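## Task

Move the white radish and the tomato out of the pan and fully into the bag, between its two layers. Everything else, the white ball included, stays in the pan. At the end the filled part of the bag rests on the table; at most one corner of the bag may lie on an arm's base; no part of the bag is in the pan or sticks out beyond the table edge by more than a finger's width.

## Robot and tools

Robot: two six-joint arms, left_arm and right_arm, each with a two-finger gripper. Joint order for every arm, in rows and in every per-joint list of a result: waist, shoulder, elbow, wrist pitch, wrist yaw, wrist roll. Stated ranges (rad): waist -2.618 to 3.054, shoulder 0.000 to 3.142, elbow 0.000 to 3.142, wrist pitch -1.571 to 1.571, wrist yaw -1.571 to 1.571, wrist roll -2.094 to 2.094. A real end may differ by up to 0.059 rad either way.

Frames: the scene frame has its origin at table-top height, midway between the nominal arm bases, +z up, +x out over the table, left_arm toward +y (not the image side). Calibrated bases: left_arm at (-0.019, +0.343, +0.033) m, quat_wxyz (+1.000, 0, 0, -0.008); right_arm at (-0.046, -0.254, +0.023) m, quat_wxyz (+1.000, 0, 0, +0.016). Each arm's end_effector_position (m) and end_effector_quat_wxyz, and its wrist camera pose, are in that arm's own base frame; fixed cameras and the table are in the scene frame. Printed hand poses can be off by a few cm, more at long reach. The gripper's fingers point along its +z and close along its y; the reported point sits between the pads about 1 cm behind the tips.

The row: every moving command is one row of 14 numbers, each in [-1, 1], always both arms: left_arm waist, shoulder, elbow, wrist pitch, wrist yaw, wrist roll, opening, then the same seven for right_arm. The six joint numbers are offsets, not poses, counted from that arm's Joint targets as they stood when the action (or move) began, never from the previous row. Scale: 1.0 equals 2.224 rad for waist, shoulder, elbow and 8.485 rad for the three wrist joints. The opening is absolute: +1 fully open, -1 closed; in between, the fingers go to where grip_measured reads that value. Sending 0 for an opening closes halfway, so to keep a gripper unchanged resend its current command.

execute_actions(actions, cameras): actions is a list of actions; each action is a table of up to 15 rows, one per 1/30 s step; a short table repeats its last row to fill 15 steps. Repeating the same offset in a later action moves further. An action is rejected for both arms if it would push a joint more than 0.059 rad outward beyond its range; a malformed action or a failing first action rejects the whole call. An empty actions list returns state plus images of all cameras. cameras: list of names, ["all"], or [] for none.

move(target, speed, blend, opening_speed, grip_force, blocking, cameras): target is one 14-number row, or up to 15 rows; every row's offsets count from the same starting Joint targets. Joints move together, so grippers trace curves; no obstacle avoidance. speed is rad/s for the joint with farthest to go, 0.01 to 12.57, default 0.5 (one value or one per target). blend (rad) rounds corners between listed targets; 0 stops at each. opening_speed (0.2 or more, per second on the -1..+1 scale) closes gradually; use it on squashable items. grip_force: newtons per pad, 10 to 50, one value or one per arm; lower force closes slowly. blocking=false returns early while motion continues. The result adds a move: line such as done, off_target, moving, held or fault, and limits=held if steps were withheld.

wait(seconds 0 to 10, cameras) lets the scene run holding commands. stop(cameras) brakes a running move. zoom_image(camera, region [x0, y0, x1, y1] pixels, at most 504 x 504) enlarges part of the newest image. finished_scene(scene) ends the current scene irreversibly; give this scene's number.

Cameras (896x504): cam_head_left, cam_head_right, cam_high, cam_low, cam_left_wrist, cam_right_wrist.

Results: Joint positions and Joint velocities per arm (rad, rad/s) plus finger gap (m; 0.094 fully open). Joint targets is the base for your next offsets. grip_measured reads on the opening scale, slightly wide when empty and narrower than a hard part when squeezing; it keeps following the command past contact, so it does not reveal touch. Joint torques (N m) include the arm's own weight and carry offsets; the first three wrap at ±28. "joint sent to its limit" means a joint was clipped at its end. "joint command not followed" means the clearance check altered targets. MOTOR HOT appears at 75 °C; at 90 °C the arm folds and stays idle; at 100 °C it collapses. Holding loads, reaching far out or pushing against something heats motors.

Motion limits: each joint target stays within 0.339 rad (first three) or 2.2 rad (wrists) of its measured angle, and targets placing the gripper over 200 mm from where it is get scaled back, so big moves may need several actions. Friction or load can leave joints short; tiny turns may not happen.

Avoid: dropping or releasing moving items, anything leaving the table, slamming or hard pushes, striking fixed or heavy objects, any contact or pressure between the two arms (including one gripper closing on the other's fingers), and stalls against obstacles. To end a push, command targets back past the measured positions. To release, command an opening well above grip_measured. An external nudge may occasionally shift loose items.

Each tool is called after "Emit:" as name(argument=value, ...) on one line, values as JSON.

## Session

Emit:
execute_actions(actions=[])

Scene clock: 0.00 s.
left_arm: end_effector_position=(+0.3974, +0.0047, +0.0922) grip_measured=+1.000 end_effector_quat_wxyz=(+0.578, -0.041, +0.815, -0.009) | right_arm: end_effector_position=(+0.3882, -0.0036, +0.0938) grip_measured=+1.000 end_effector_quat_wxyz=(+0.584, +0.004, +0.812, -0.010)
Joint positions: left_arm=[-0.004 1.548 0.371 0.839 -0.036 -0.079 0.094] | right_arm=[0 1.515 0.33 0.862 0.022 -0.005 0.094]
Joint velocities: within noise
Joint torques (N m): no reading
Heat: left arm: 25 °C; right arm: 28 °C.
Joint targets: left_arm=[-0.004 1.545 0.375 0.833 -0.036 -0.079] | right_arm=[0.000 1.507 0.340 0.875 0.022 -0.005]
Tool commands: left_gripper/opening=+1.0 right_gripper/opening=+1.0

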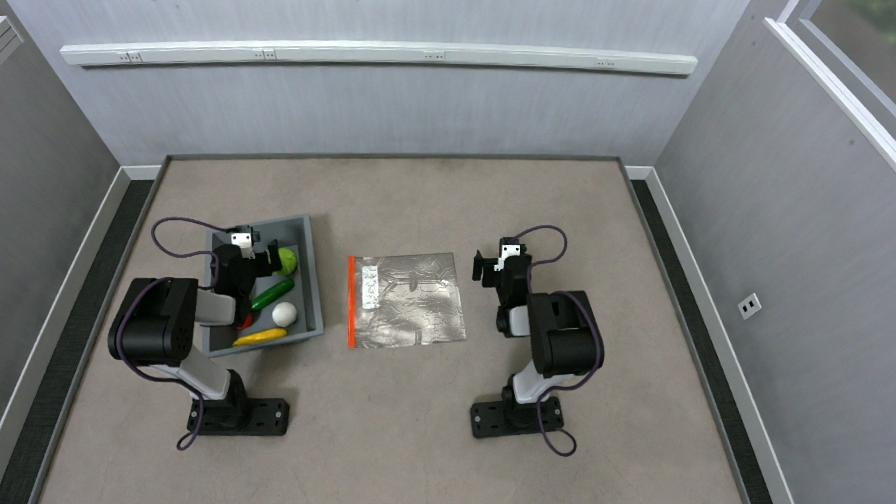

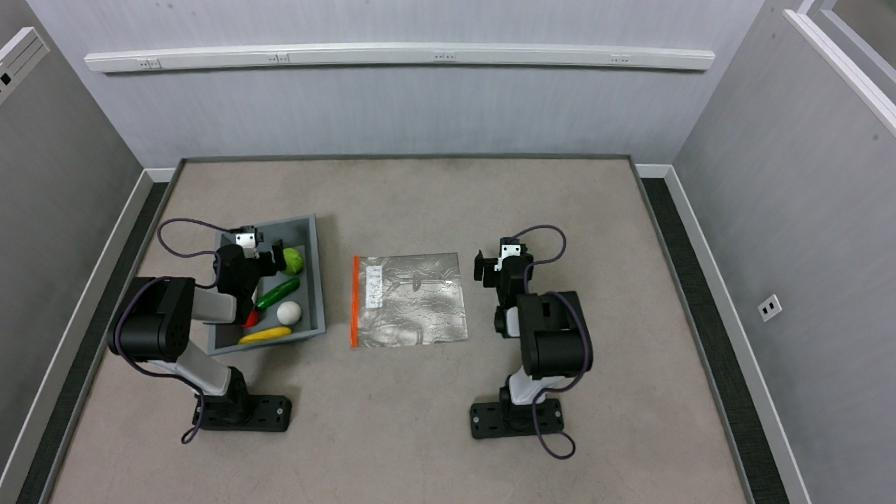

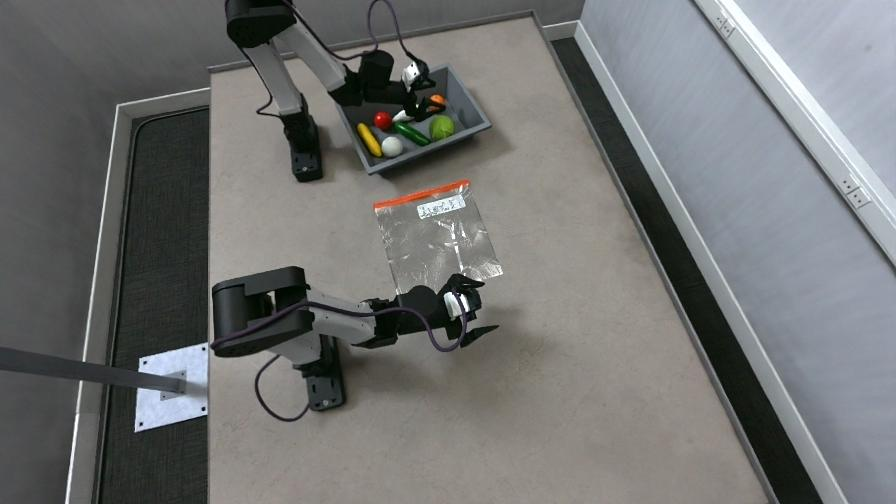

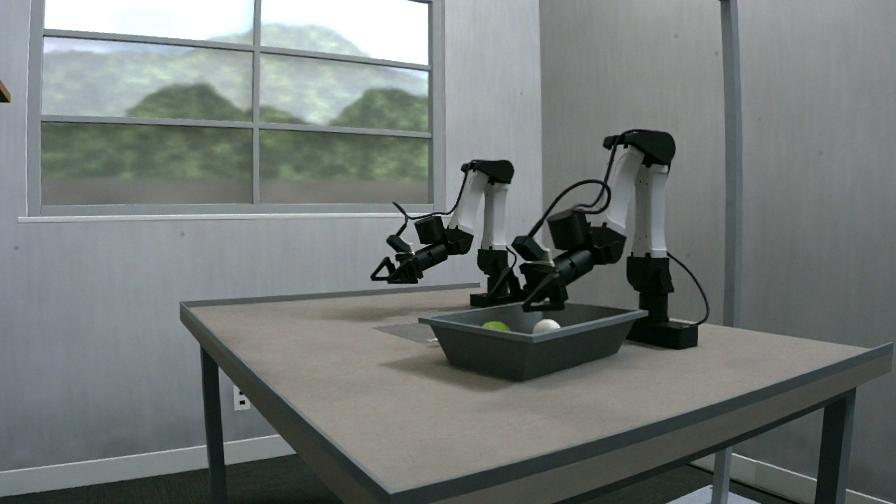

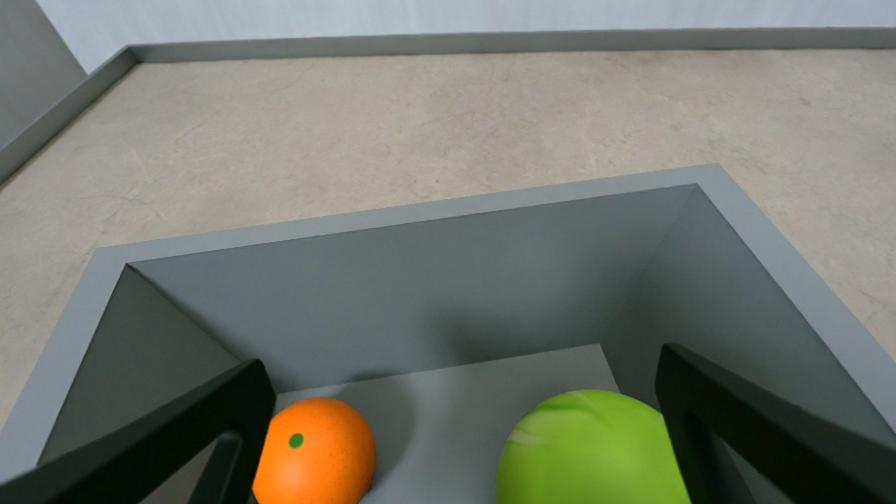

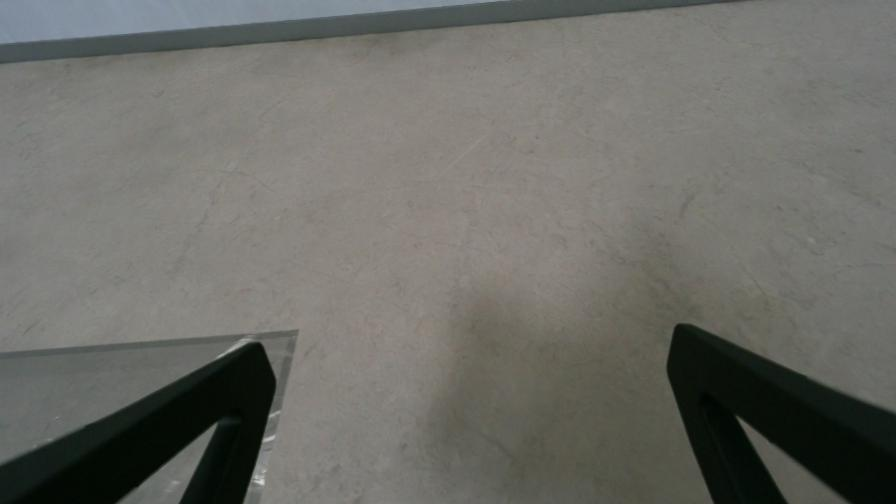

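Emit:
zoom_image(camera="cam_high", region=[320, 60, 540, 300])

Emit:
zoom_image(camera="cam_head_right", region=[180, 200, 500, 380])

Scaled by 2.100 from the camera's 896x504 image, which has a finer 1280x720 frame.

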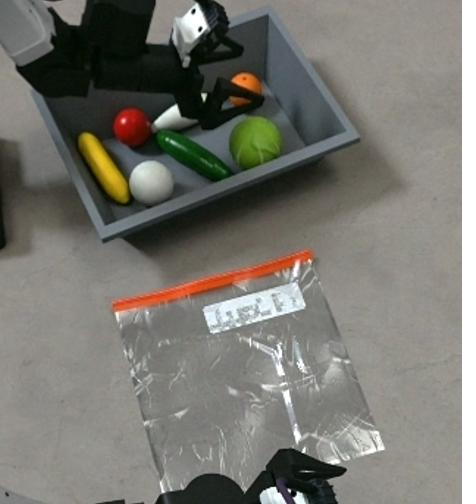

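Scaled by 1.575 from the camera's 896x504 image, which has a finer 1280x720 frame.

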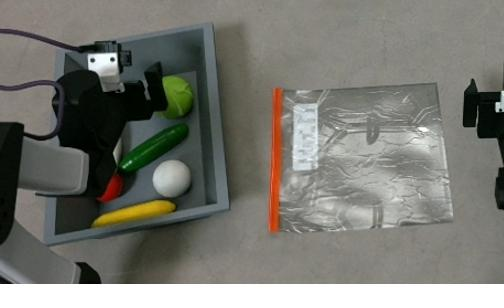

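Emit:
move(target=[-0.3354, -0.335, 0.0562, -0.1571, 0.0042, 0.0093, 1, 0, 0, 0, 0, 0, 0, 1], speed=1.0, cameras=["cam_left_wrist", "cam_head_left", "cam_high", "cam_low"])

Emit:
zoom_image(camera="cam_head_left", region=[180, 190, 500, 380])

Emit:
zoom_image(camera="cam_low", region=[350, 250, 700, 400])

Scene clock: 5.20 s.
left_arm: end_effector_position=(+0.1923, -0.1735, +0.1018) grip_measured=+1.000 end_effector_quat_wxyz=(+0.347, +0.329, +0.868, -0.131) | right_arm: end_effector_position=(+0.3882, -0.0036, +0.0938) grip_measured=+1.000 end_effector_quat_wxyz=(+0.584, +0.004, +0.812, -0.010)
Joint positions: left_arm=[-0.744 0.805 0.477 -0.484 -0.014 -0.013 0.094] | right_arm=[0 1.515 0.33 0.862 0.022 -0.005 0.094]
Joint torques (N m): left_arm=[-0.31 -1.36 10.58 1.76 0.13 0.07] | right_arm=[0.02 -5.46 6.2 1.99 -0.02 0.04]
Heat: left arm: 27 °C; right arm: 28 °C.
Joint targets: left_arm=[-0.750 0.800 0.500 -0.500 -0.001 0.000] | right_arm=[0.000 1.507 0.340 0.875 0.022 -0.005]
move: done
Images, in order (width x height): cam_head_left 896x504, cam_high 896x504, cam_low 896x504, cam_left_wrist 896x504.

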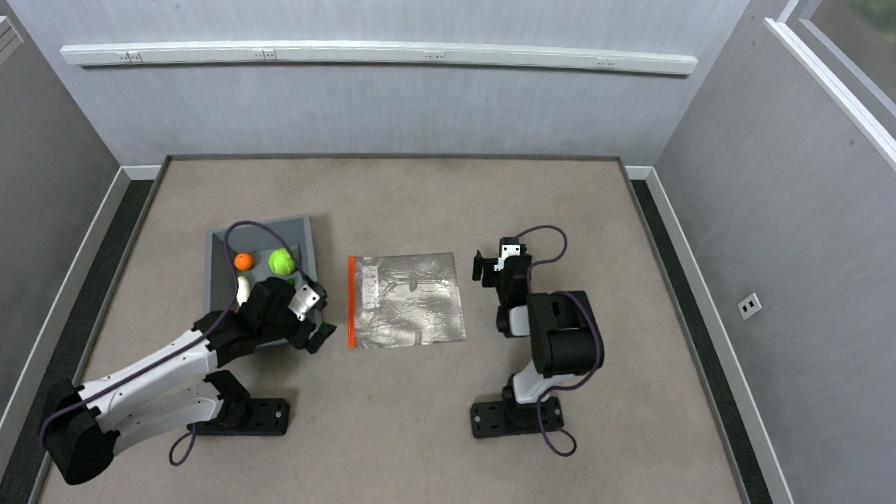

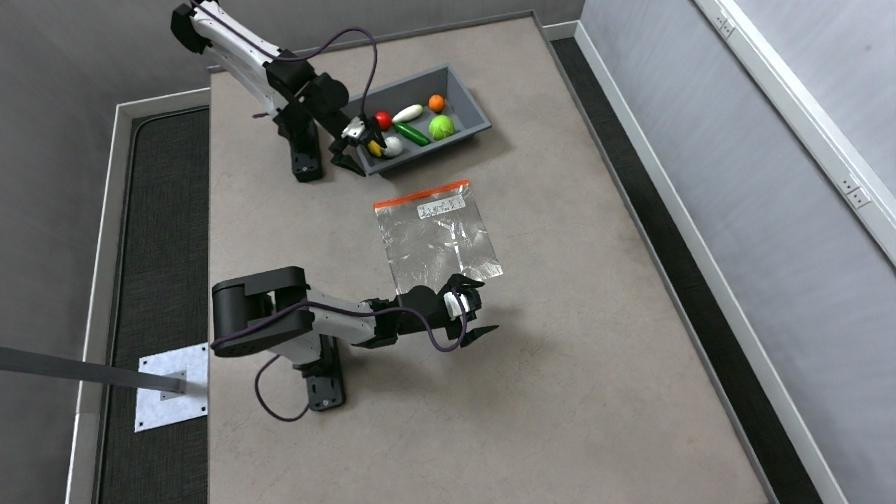

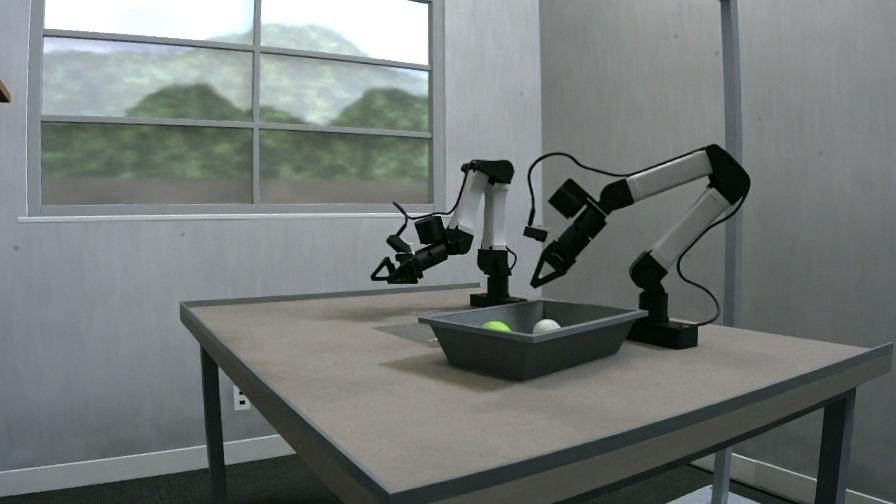

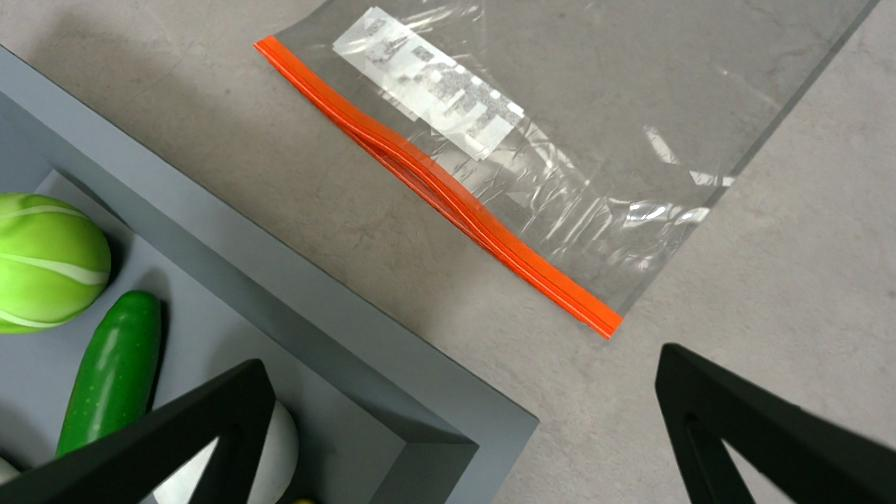

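Scaled by 1.575 from the camera's 896x504 image, which has a finer 1280x720 frame.

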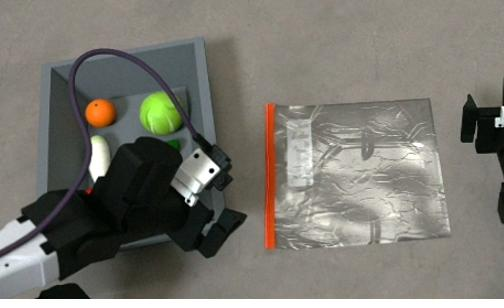

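Scaled by 1.440 from the camera's 896x504 image, which has a finer 1280x720 frame.

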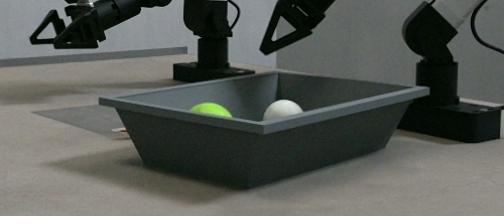

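Emit:
zoom_image(camera="cam_left_wrist", region=[240, 20, 660, 360])

Scaled by 1.200 from the camera's 896x504 image, which has a finer 1280x720 frame.

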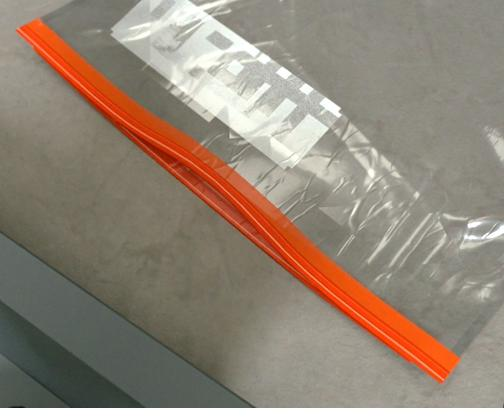

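Emit:
move(target=[0.2923, 0, 0, 0, 0, 0, 1, 0.3957, 0.2147, 0.6125, -0.2348, -0.0026, 0.1067, 0.4], speed=1.0, cameras=["cam_right_wrist", "cam_head_left", "cam_low"])

Scene clock: 10.63 s.
left_arm: end_effector_position=(+0.2576, -0.0253, +0.1017) grip_measured=+1.000 end_effector_quat_wxyz=(+0.370, +0.041, +0.928, -0.016) | right_arm: end_effector_position=(+0.2640, +0.3200, +0.0989) grip_measured=+0.401 end_effector_quat_wxyz=(+0.054, +0.005, +0.997, +0.063)
Joint positions: left_arm=[-0.106 0.805 0.477 -0.485 -0.012 -0.012 0.094] | right_arm=[0.883 1.968 1.675 -1.112 0.004 0.893 0.066]
Joint torques (N m): left_arm=[0.7 -1.36 10.56 1.78 0.11 0.05] | right_arm=[0.06 -8.21 8.92 0.5 -0.03 0.15]
Heat: left arm: 28 °C; right arm: 29 °C.
Joint targets: left_arm=[-0.100 0.800 0.500 -0.500 -0.001 0.000] | right_arm=[0.881 1.984 1.703 -1.117 0.000 0.901]
move: done
Images, in order (width x height): cam_head_left 896x504, cam_low 896x504, cam_right_wrist 896x504.

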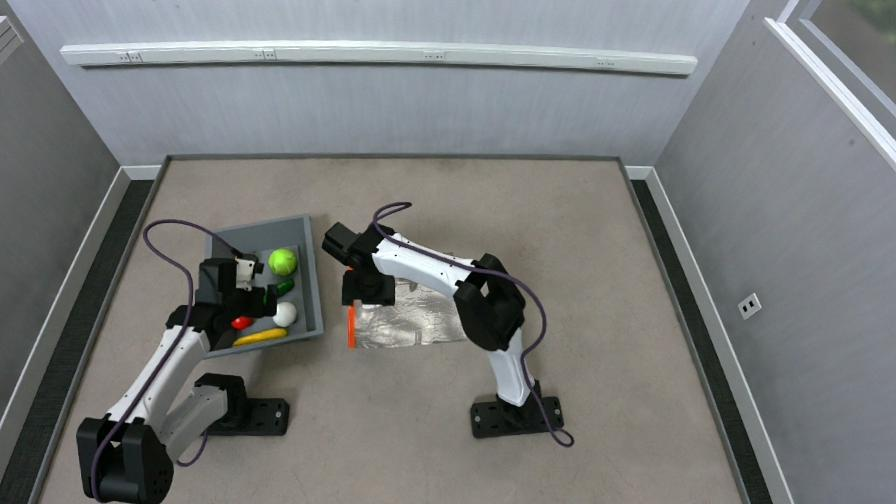

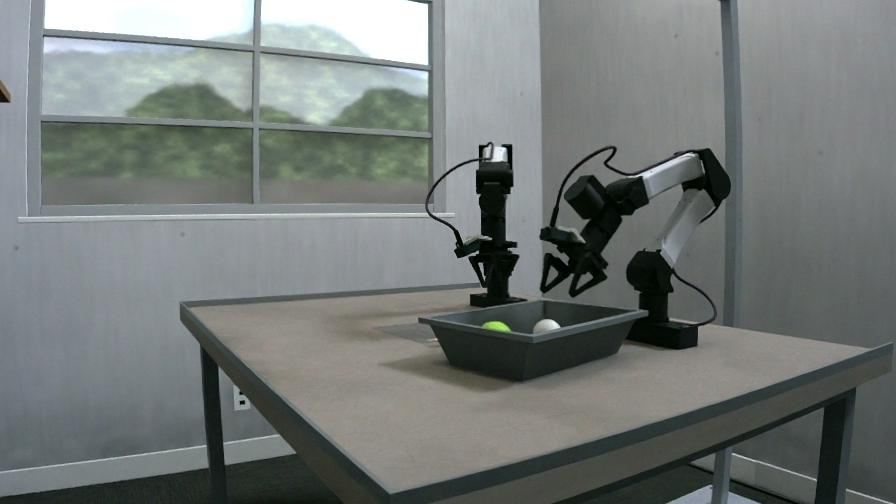

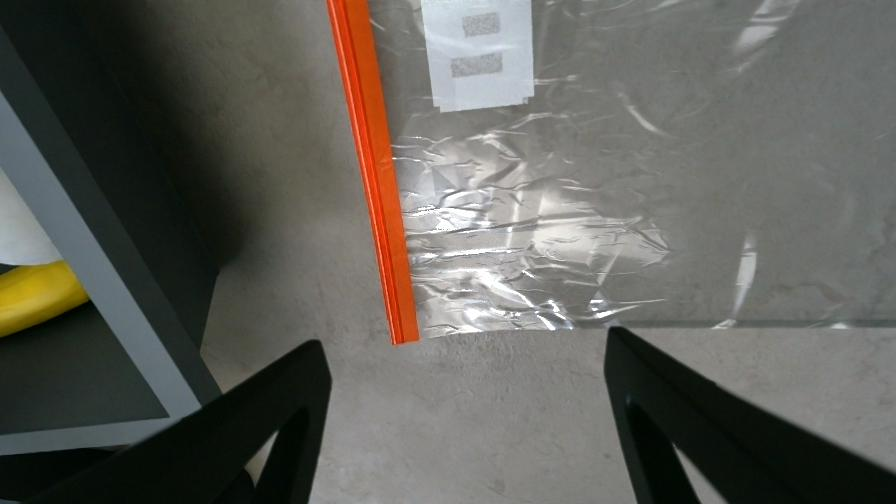

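Emit:
move(target=[0, 0, 0, 0, 0, 0, 1, -0.0172, 0.1342, 0.1249, -0.0095, 0, -0.0031, 0.0], speed=0.6, cameras=["cam_right_wrist", "cam_left_wrist", "cam_low"])

Scene clock: 14.53 s.
left_arm: end_effector_position=(+0.2576, -0.0253, +0.1017) grip_measured=+1.000 end_effector_quat_wxyz=(+0.370, +0.041, +0.928, -0.016) | right_arm: end_effector_position=(+0.3034, +0.3416, +0.0481) grip_measured=+0.001 end_effector_quat_wxyz=(+0.022, +0.018, +0.999, +0.022)
Joint positions: left_arm=[-0.106 0.805 0.477 -0.485 -0.012 -0.012 0.094] | right_arm=[0.846 2.271 1.953 -1.191 0.004 0.882 0.047]
Joint torques (N m): left_arm=[0.7 -1.33 10.55 1.77 0.11 0.06] | right_arm=[-0.34 -10.69 8.69 0.33 -0.02 -0.02]
Heat: left arm: 29 °C; right arm: 30 °C.
Joint targets: left_arm=[-0.100 0.800 0.500 -0.500 -0.001 0.000] | right_arm=[0.842 2.283 1.981 -1.197 0.000 0.874]
move: done
Images, in order (width x height): cam_low 896x504, cam_left_wrist 896x504, cam_right_wrist 896x504.

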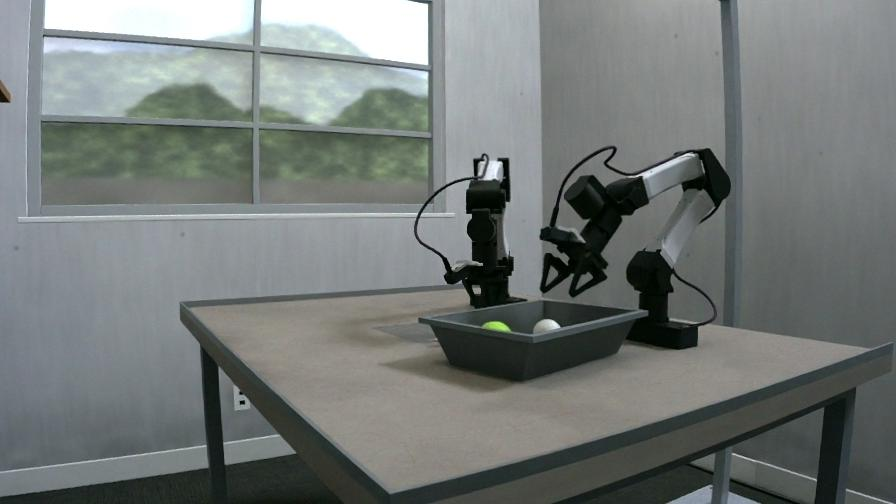

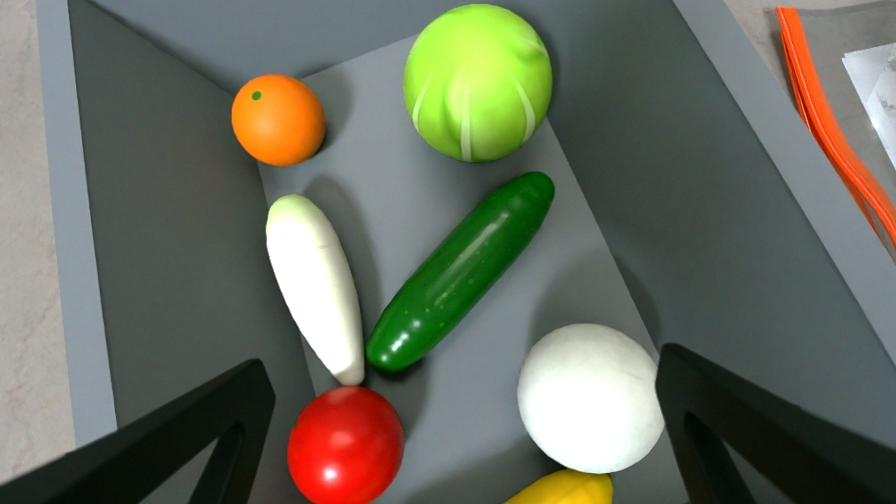

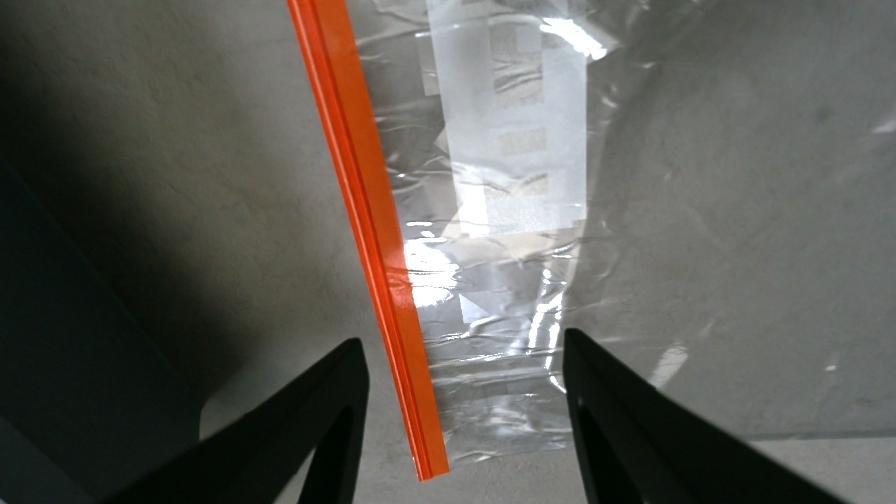

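Emit:
move(target=[0, 0, 0, 0, 0, 0, 1, -0.0247, 0.0569, 0.04, 0.0043, 0, -0.0205, 0.0], speed=0.4, cameras=["cam_right_wrist", "cam_left_wrist"])

Emit:
zoom_image(camera="cam_right_wrist", region=[240, 100, 660, 420])

Scene clock: 16.70 s.
left_arm: end_effector_position=(+0.2576, -0.0253, +0.1017) grip_measured=+1.000 end_effector_quat_wxyz=(+0.370, +0.041, +0.928, -0.016) | right_arm: end_effector_position=(+0.3359, +0.3370, +0.0164) grip_measured=+0.001 end_effector_quat_wxyz=(+0.018, -0.040, +0.999, +0.014)
Joint positions: left_arm=[-0.106 0.805 0.477 -0.485 -0.012 -0.012 0.094] | right_arm=[0.789 2.396 2.043 -1.172 0.004 0.708 0.047]
Joint torques (N m): left_arm=[0.72 -1.36 10.59 1.78 0.11 0.06] | right_arm=[-0.23 -11.25 8.62 0.45 -0.04 -0.02]
Heat: left arm: 30 °C; right arm: 31 °C.
Joint targets: left_arm=[-0.100 0.800 0.500 -0.500 -0.001 0.000] | right_arm=[0.788 2.409 2.070 -1.161 0.000 0.700]
move: done
Images, in order (width x height): cam_left_wrist 896x504, cam_right_wrist 896x504.

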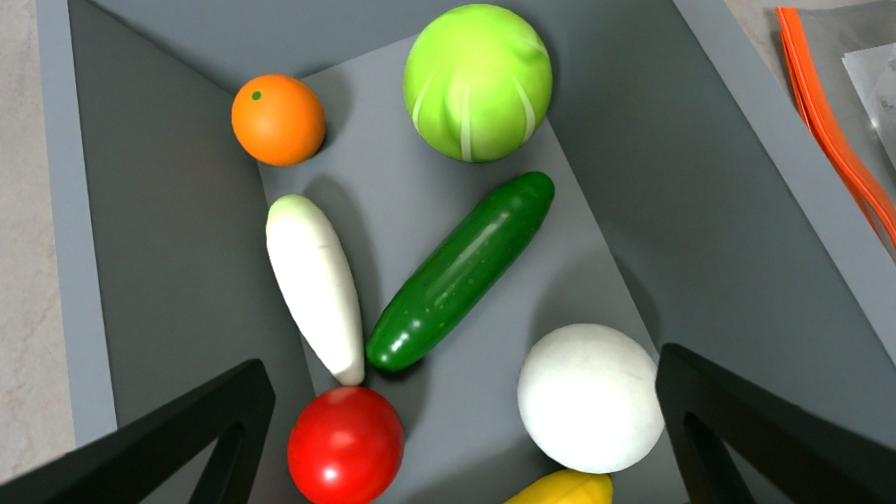

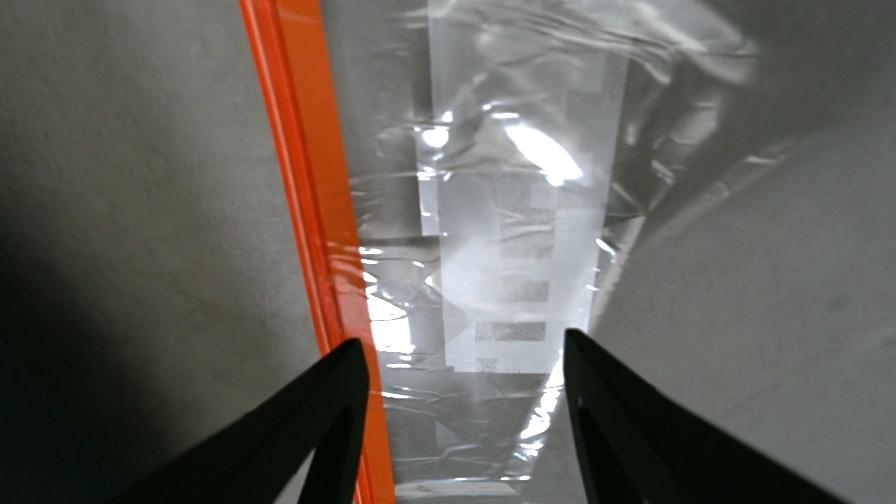

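Scaled by 1.200 from the camera's 896x504 image, which has a finer 1280x720 frame.

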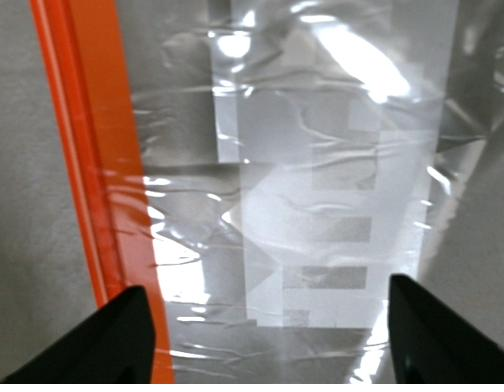

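Emit:
zoom_image(camera="cam_left_wrist", region=[700, 0, 896, 260])

Emit:
zoom_image(camera="cam_right_wrist", region=[230, 0, 430, 160])

Emit:
zoom_image(camera="cam_right_wrist", region=[250, 200, 450, 360])

Scaled by 1.938 from the camera's 896x504 image, which has a finer 1280x720 frame.

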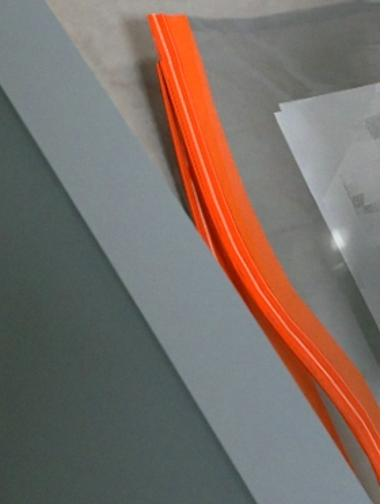

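Scaled by 2.520 from the camera's 896x504 image, which has a finer 1280x720 frame.

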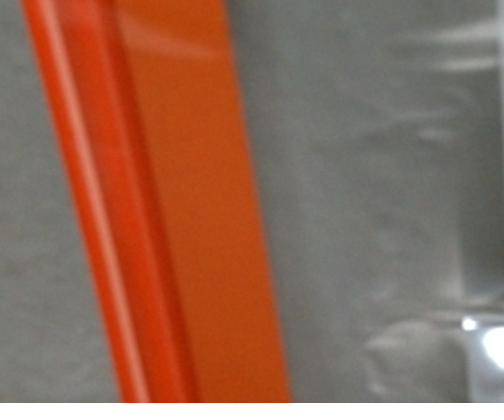

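Scaled by 2.520 from the camera's 896x504 image, which has a finer 1280x720 frame.

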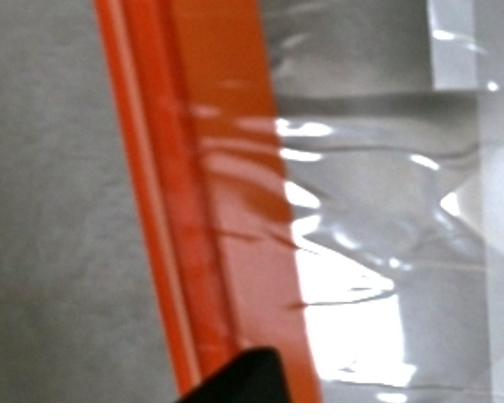

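Emit:
move(target=[0, 0, 0, 0, 0, 0, 1, 0.0045, 0.0362, 0.0309, 0.0014, 0, 0.0012, 0.0], speed=0.15, cameras=["cam_right_wrist", "cam_high", "cam_head_left"])

Emit:
zoom_image(camera="cam_right_wrist", region=[240, 200, 660, 460])

Emit:
zoom_image(camera="cam_head_left", region=[280, 210, 500, 370])

Scene clock: 19.77 s.
left_arm: end_effector_position=(+0.2576, -0.0253, +0.1017) grip_measured=+1.000 end_effector_quat_wxyz=(+0.370, +0.041, +0.928, -0.016) | right_arm: end_effector_position=(+0.3449, +0.3476, -0.0008) grip_measured=+0.001 end_effector_quat_wxyz=(+0.020, -0.042, +0.999, +0.015)
Joint positions: left_arm=[-0.106 0.805 0.477 -0.485 -0.012 -0.012 0.094] | right_arm=[0.791 2.472 2.111 -1.16 0.004 0.708 0.047]
Joint torques (N m): left_arm=[0.73 -1.35 10.58 1.77 0.11 0.06] | right_arm=[0.69 -11.29 8.68 0.46 -0.03 0.08]
Heat: left arm: 30 °C; right arm: 32 °C.
Joint targets: left_arm=[-0.100 0.800 0.500 -0.500 -0.001 0.000] | right_arm=[0.797 2.490 2.138 -1.149 0.000 0.710]
move: done
Images, in order (width x height): cam_head_left 896x504, cam_high 896x504, cam_right_wrist 896x504.

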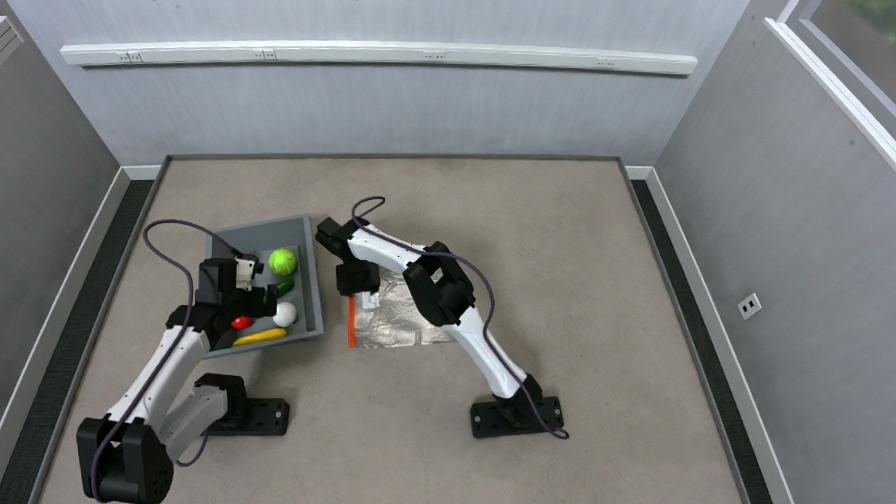

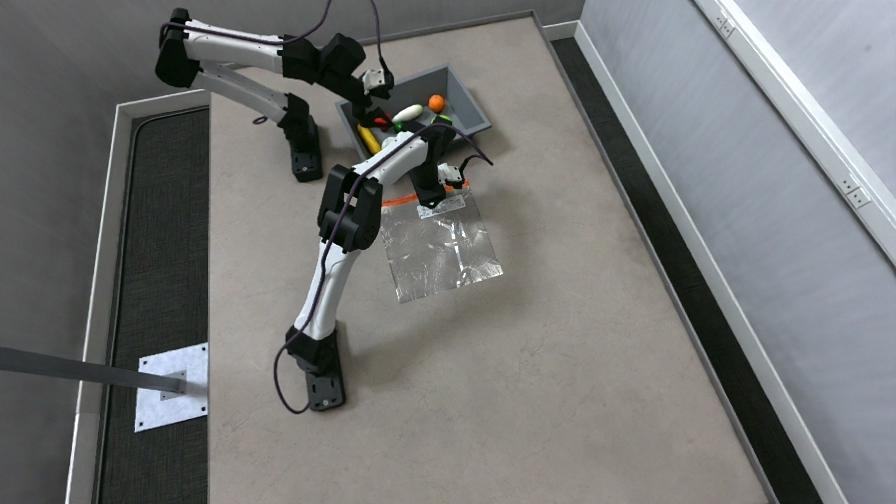

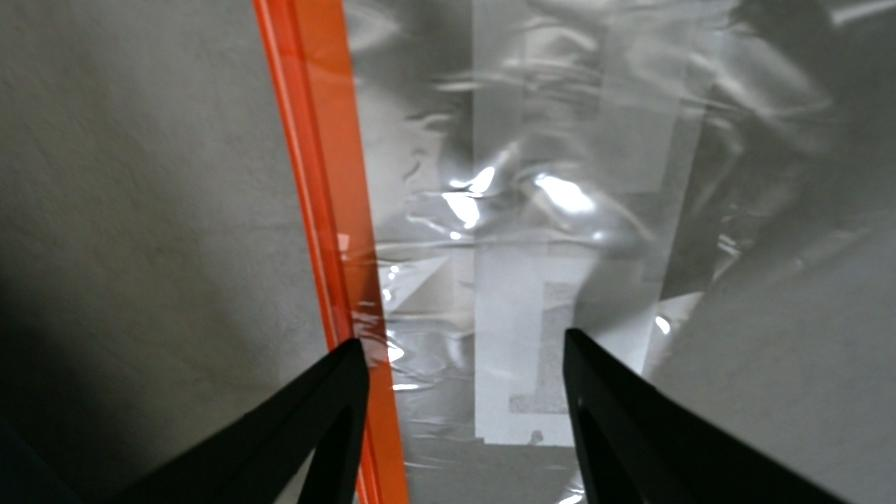

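Scaled by 1.200 from the camera's 896x504 image, which has a finer 1280x720 frame.

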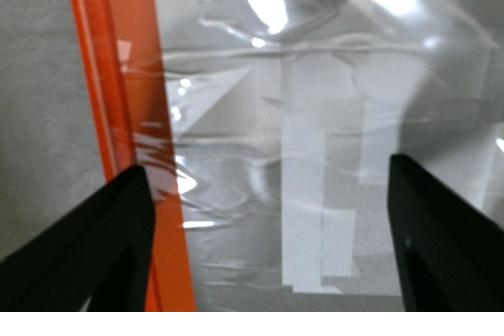

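Scaled by 2.291 from the camera's 896x504 image, which has a finer 1280x720 frame.

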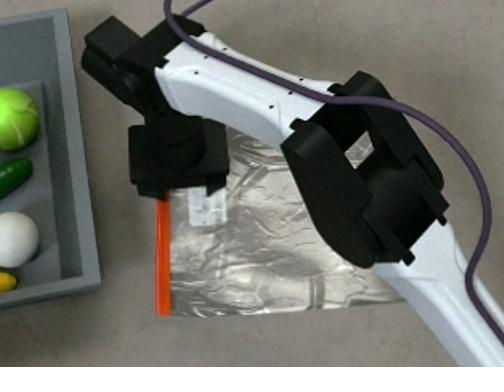

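Emit:
move(target=[[0, 0, 0, 0, 0, 0, 1, 0, 0.0027, -0.0105, 0.0036, 0, 0, 0.0], [0, 0, 0, 0, 0, 0, 1, 0, 0.0027, -0.0105, 0.0036, 0, 0, -1]], speed=0.1, opening_speed=0.5, cameras=["cam_right_wrist", "cam_high"])

Emit:
zoom_image(camera="cam_right_wrist", region=[240, 200, 660, 460])

Scene clock: 23.33 s.
left_arm: end_effector_position=(+0.2576, -0.0253, +0.1017) grip_measured=+1.000 end_effector_quat_wxyz=(+0.370, +0.041, +0.928, -0.016) | right_arm: end_effector_position=(+0.3501, +0.3529, -0.0003) grip_measured=-0.991 end_effector_quat_wxyz=(+0.031, -0.041, +0.998, +0.025)
Joint positions: left_arm=[-0.106 0.805 0.477 -0.485 -0.012 -0.012 0.094] | right_arm=[0.791 2.472 2.111 -1.13 0.004 0.708 0]
Joint torques (N m): left_arm=[0.69 -1.32 10.54 1.78 0.11 0.05] | right_arm=[0.66 -10.85 6.49 0.52 -0.03 0.07]
Heat: left arm: 31 °C; right arm: 33 °C.
Joint targets: left_arm=[-0.100 0.800 0.500 -0.500 -0.001 0.000] | right_arm=[0.797 2.496 2.115 -1.118 0.000 0.710]
move: done
Images, in order (width x height): cam_high 896x504, cam_right_wrist 896x504.

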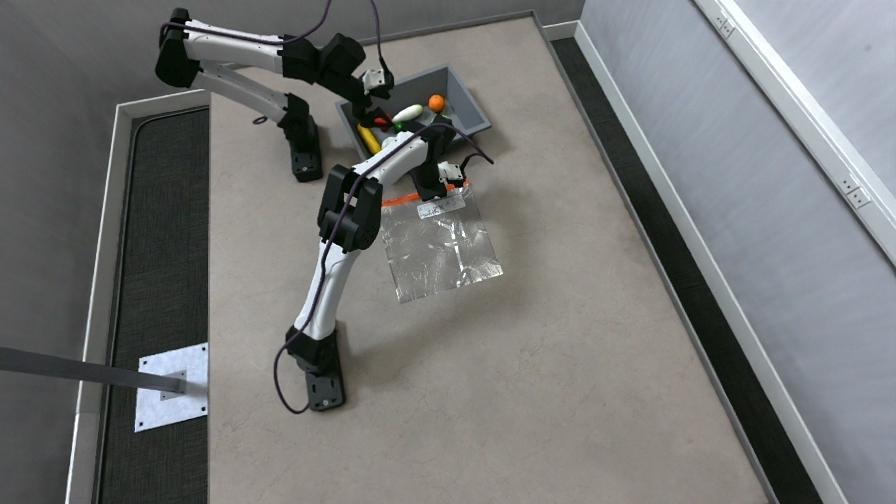

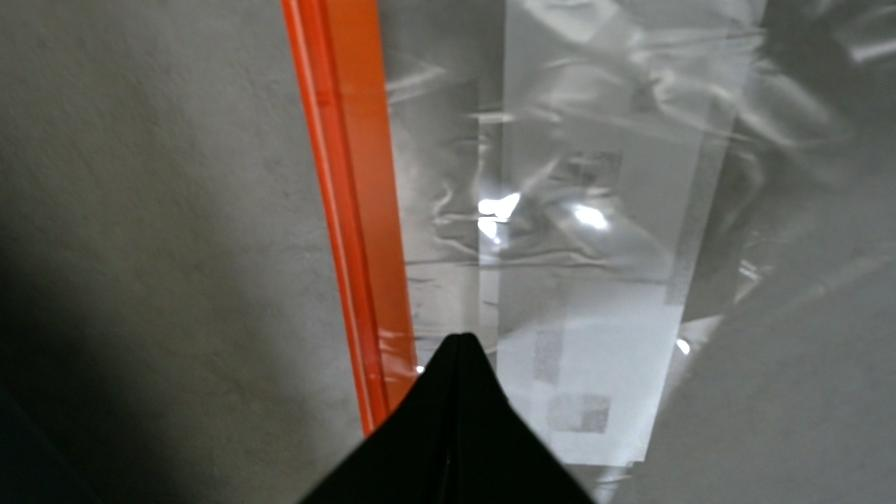

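Scaled by 1.200 from the camera's 896x504 image, which has a finer 1280x720 frame.

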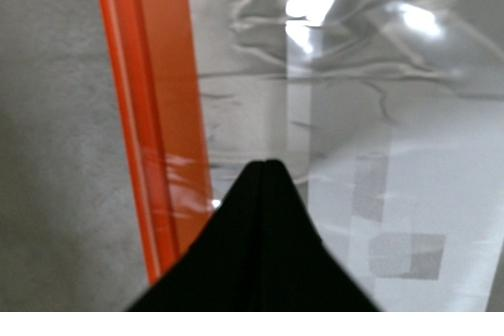

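Emit:
move(target=[[0, 0, 0, 0, 0, 0, 1, 0, 0, 0, 0, 0, 0, 0.0], [0, 0, 0, 0, 0, 0, 1, 0, -0.0045, -0.018, 0.0039, 0, 0, 0.0]], speed=0.1, opening_speed=1, cameras=["cam_right_wrist"])

Emit:
zoom_image(camera="cam_right_wrist", region=[240, 200, 660, 460])

Scene clock: 25.73 s.
left_arm: end_effector_position=(+0.2576, -0.0253, +0.1017) grip_measured=+1.000 end_effector_quat_wxyz=(+0.370, +0.041, +0.928, -0.016) | right_arm: end_effector_position=(+0.3496, +0.3524, -0.0059) grip_measured=-0.001 end_effector_quat_wxyz=(+0.031, -0.041, +0.998, +0.025)
Joint positions: left_arm=[-0.106 0.805 0.477 -0.485 -0.012 -0.012 0.094] | right_arm=[0.791 2.472 2.089 -1.108 0.004 0.708 0.047]
Joint torques (N m): left_arm=[0.75 -1.36 10.58 1.77 0.12 0.06] | right_arm=[0.66 -11.71 4.79 0.62 -0.03 0.08]
Heat: left arm: 32 °C; right arm: 34 °C.
Joint targets: left_arm=[-0.100 0.800 0.500 -0.500 -0.001 0.000] | right_arm=[0.797 2.486 2.075 -1.086 0.000 0.710]
move: done
Images, in order (width x height): cam_right_wrist 896x504.

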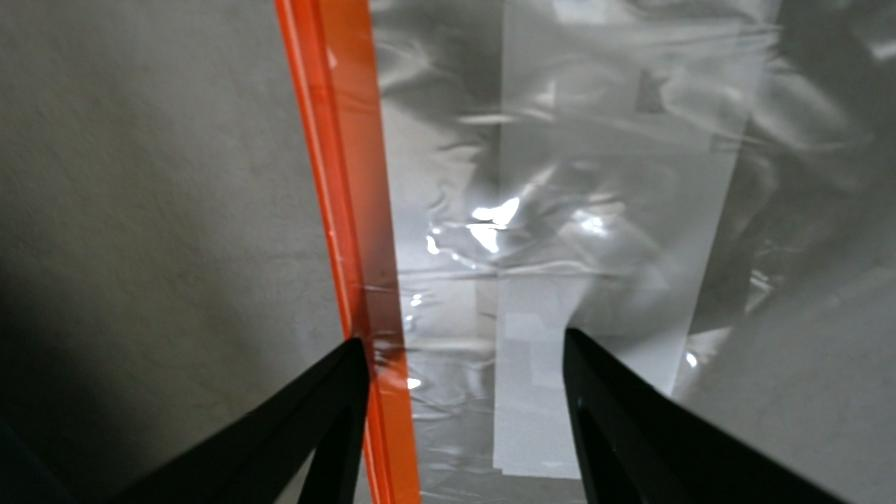

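Scaled by 1.200 from the camera's 896x504 image, which has a finer 1280x720 frame.

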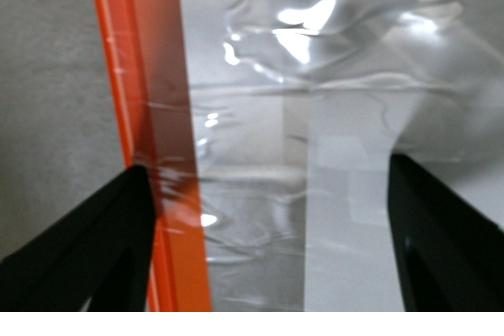

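Emit:
move(target=[[0, 0, 0, 0, 0, 0, 1, 0, 0, -0.0108, 0.0026, 0, 0, 0.0], [0, 0, 0, 0, 0, 0, 1, 0, 0, -0.0108, 0.0026, 0, 0, -1]], speed=0.1, opening_speed=0.6, cameras=["cam_right_wrist"])

Emit:
zoom_image(camera="cam_right_wrist", region=[240, 200, 660, 460])

Scene clock: 28.57 s.
left_arm: end_effector_position=(+0.2576, -0.0253, +0.1017) grip_measured=+1.000 end_effector_quat_wxyz=(+0.370, +0.041, +0.928, -0.016) | right_arm: end_effector_position=(+0.3512, +0.3502, -0.0077) grip_measured=-0.990 end_effector_quat_wxyz=(+0.036, -0.041, +0.998, +0.020)
Joint positions: left_arm=[-0.106 0.805 0.477 -0.485 -0.012 -0.012 0.094] | right_arm=[0.791 2.471 2.079 -1.099 0.02 0.708 0]
Joint torques (N m): left_arm=[0.69 -1.39 10.58 1.78 0.11 0.06] | right_arm=[0.68 -11.59 3.41 0.76 -0.17 0.08]
Heat: left arm: 33 °C; right arm: 35 °C.
Joint targets: left_arm=[-0.100 0.800 0.500 -0.500 -0.001 0.000] | right_arm=[0.797 2.486 2.051 -1.064 0.000 0.710]
move: done; target 2's new numbers were sent with right_arm's wrist pitch 0.038 rad from that target
Images, in order (width x height): cam_right_wrist 896x504.

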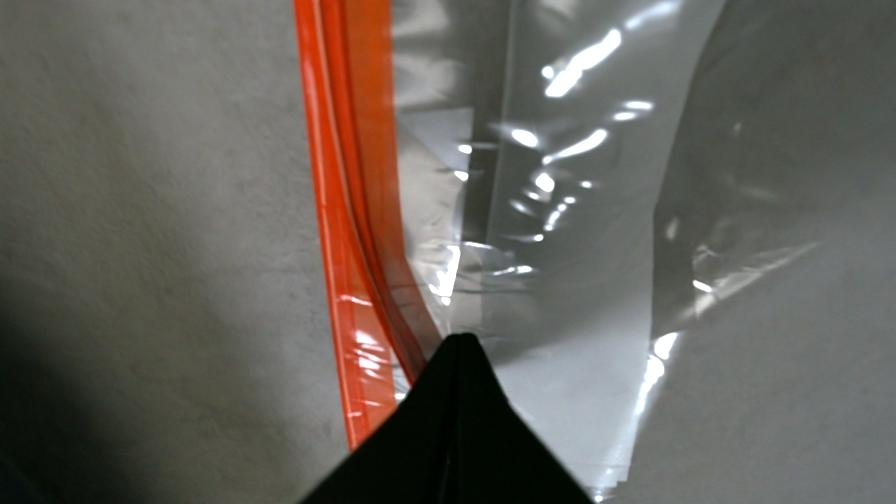

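Scaled by 1.200 from the camera's 896x504 image, which has a finer 1280x720 frame.

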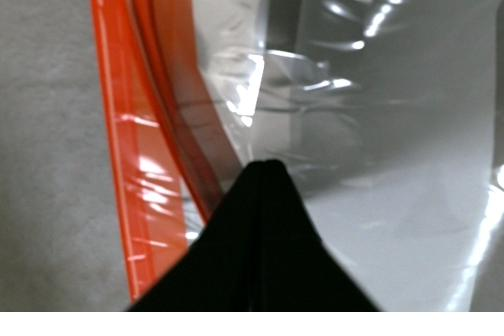

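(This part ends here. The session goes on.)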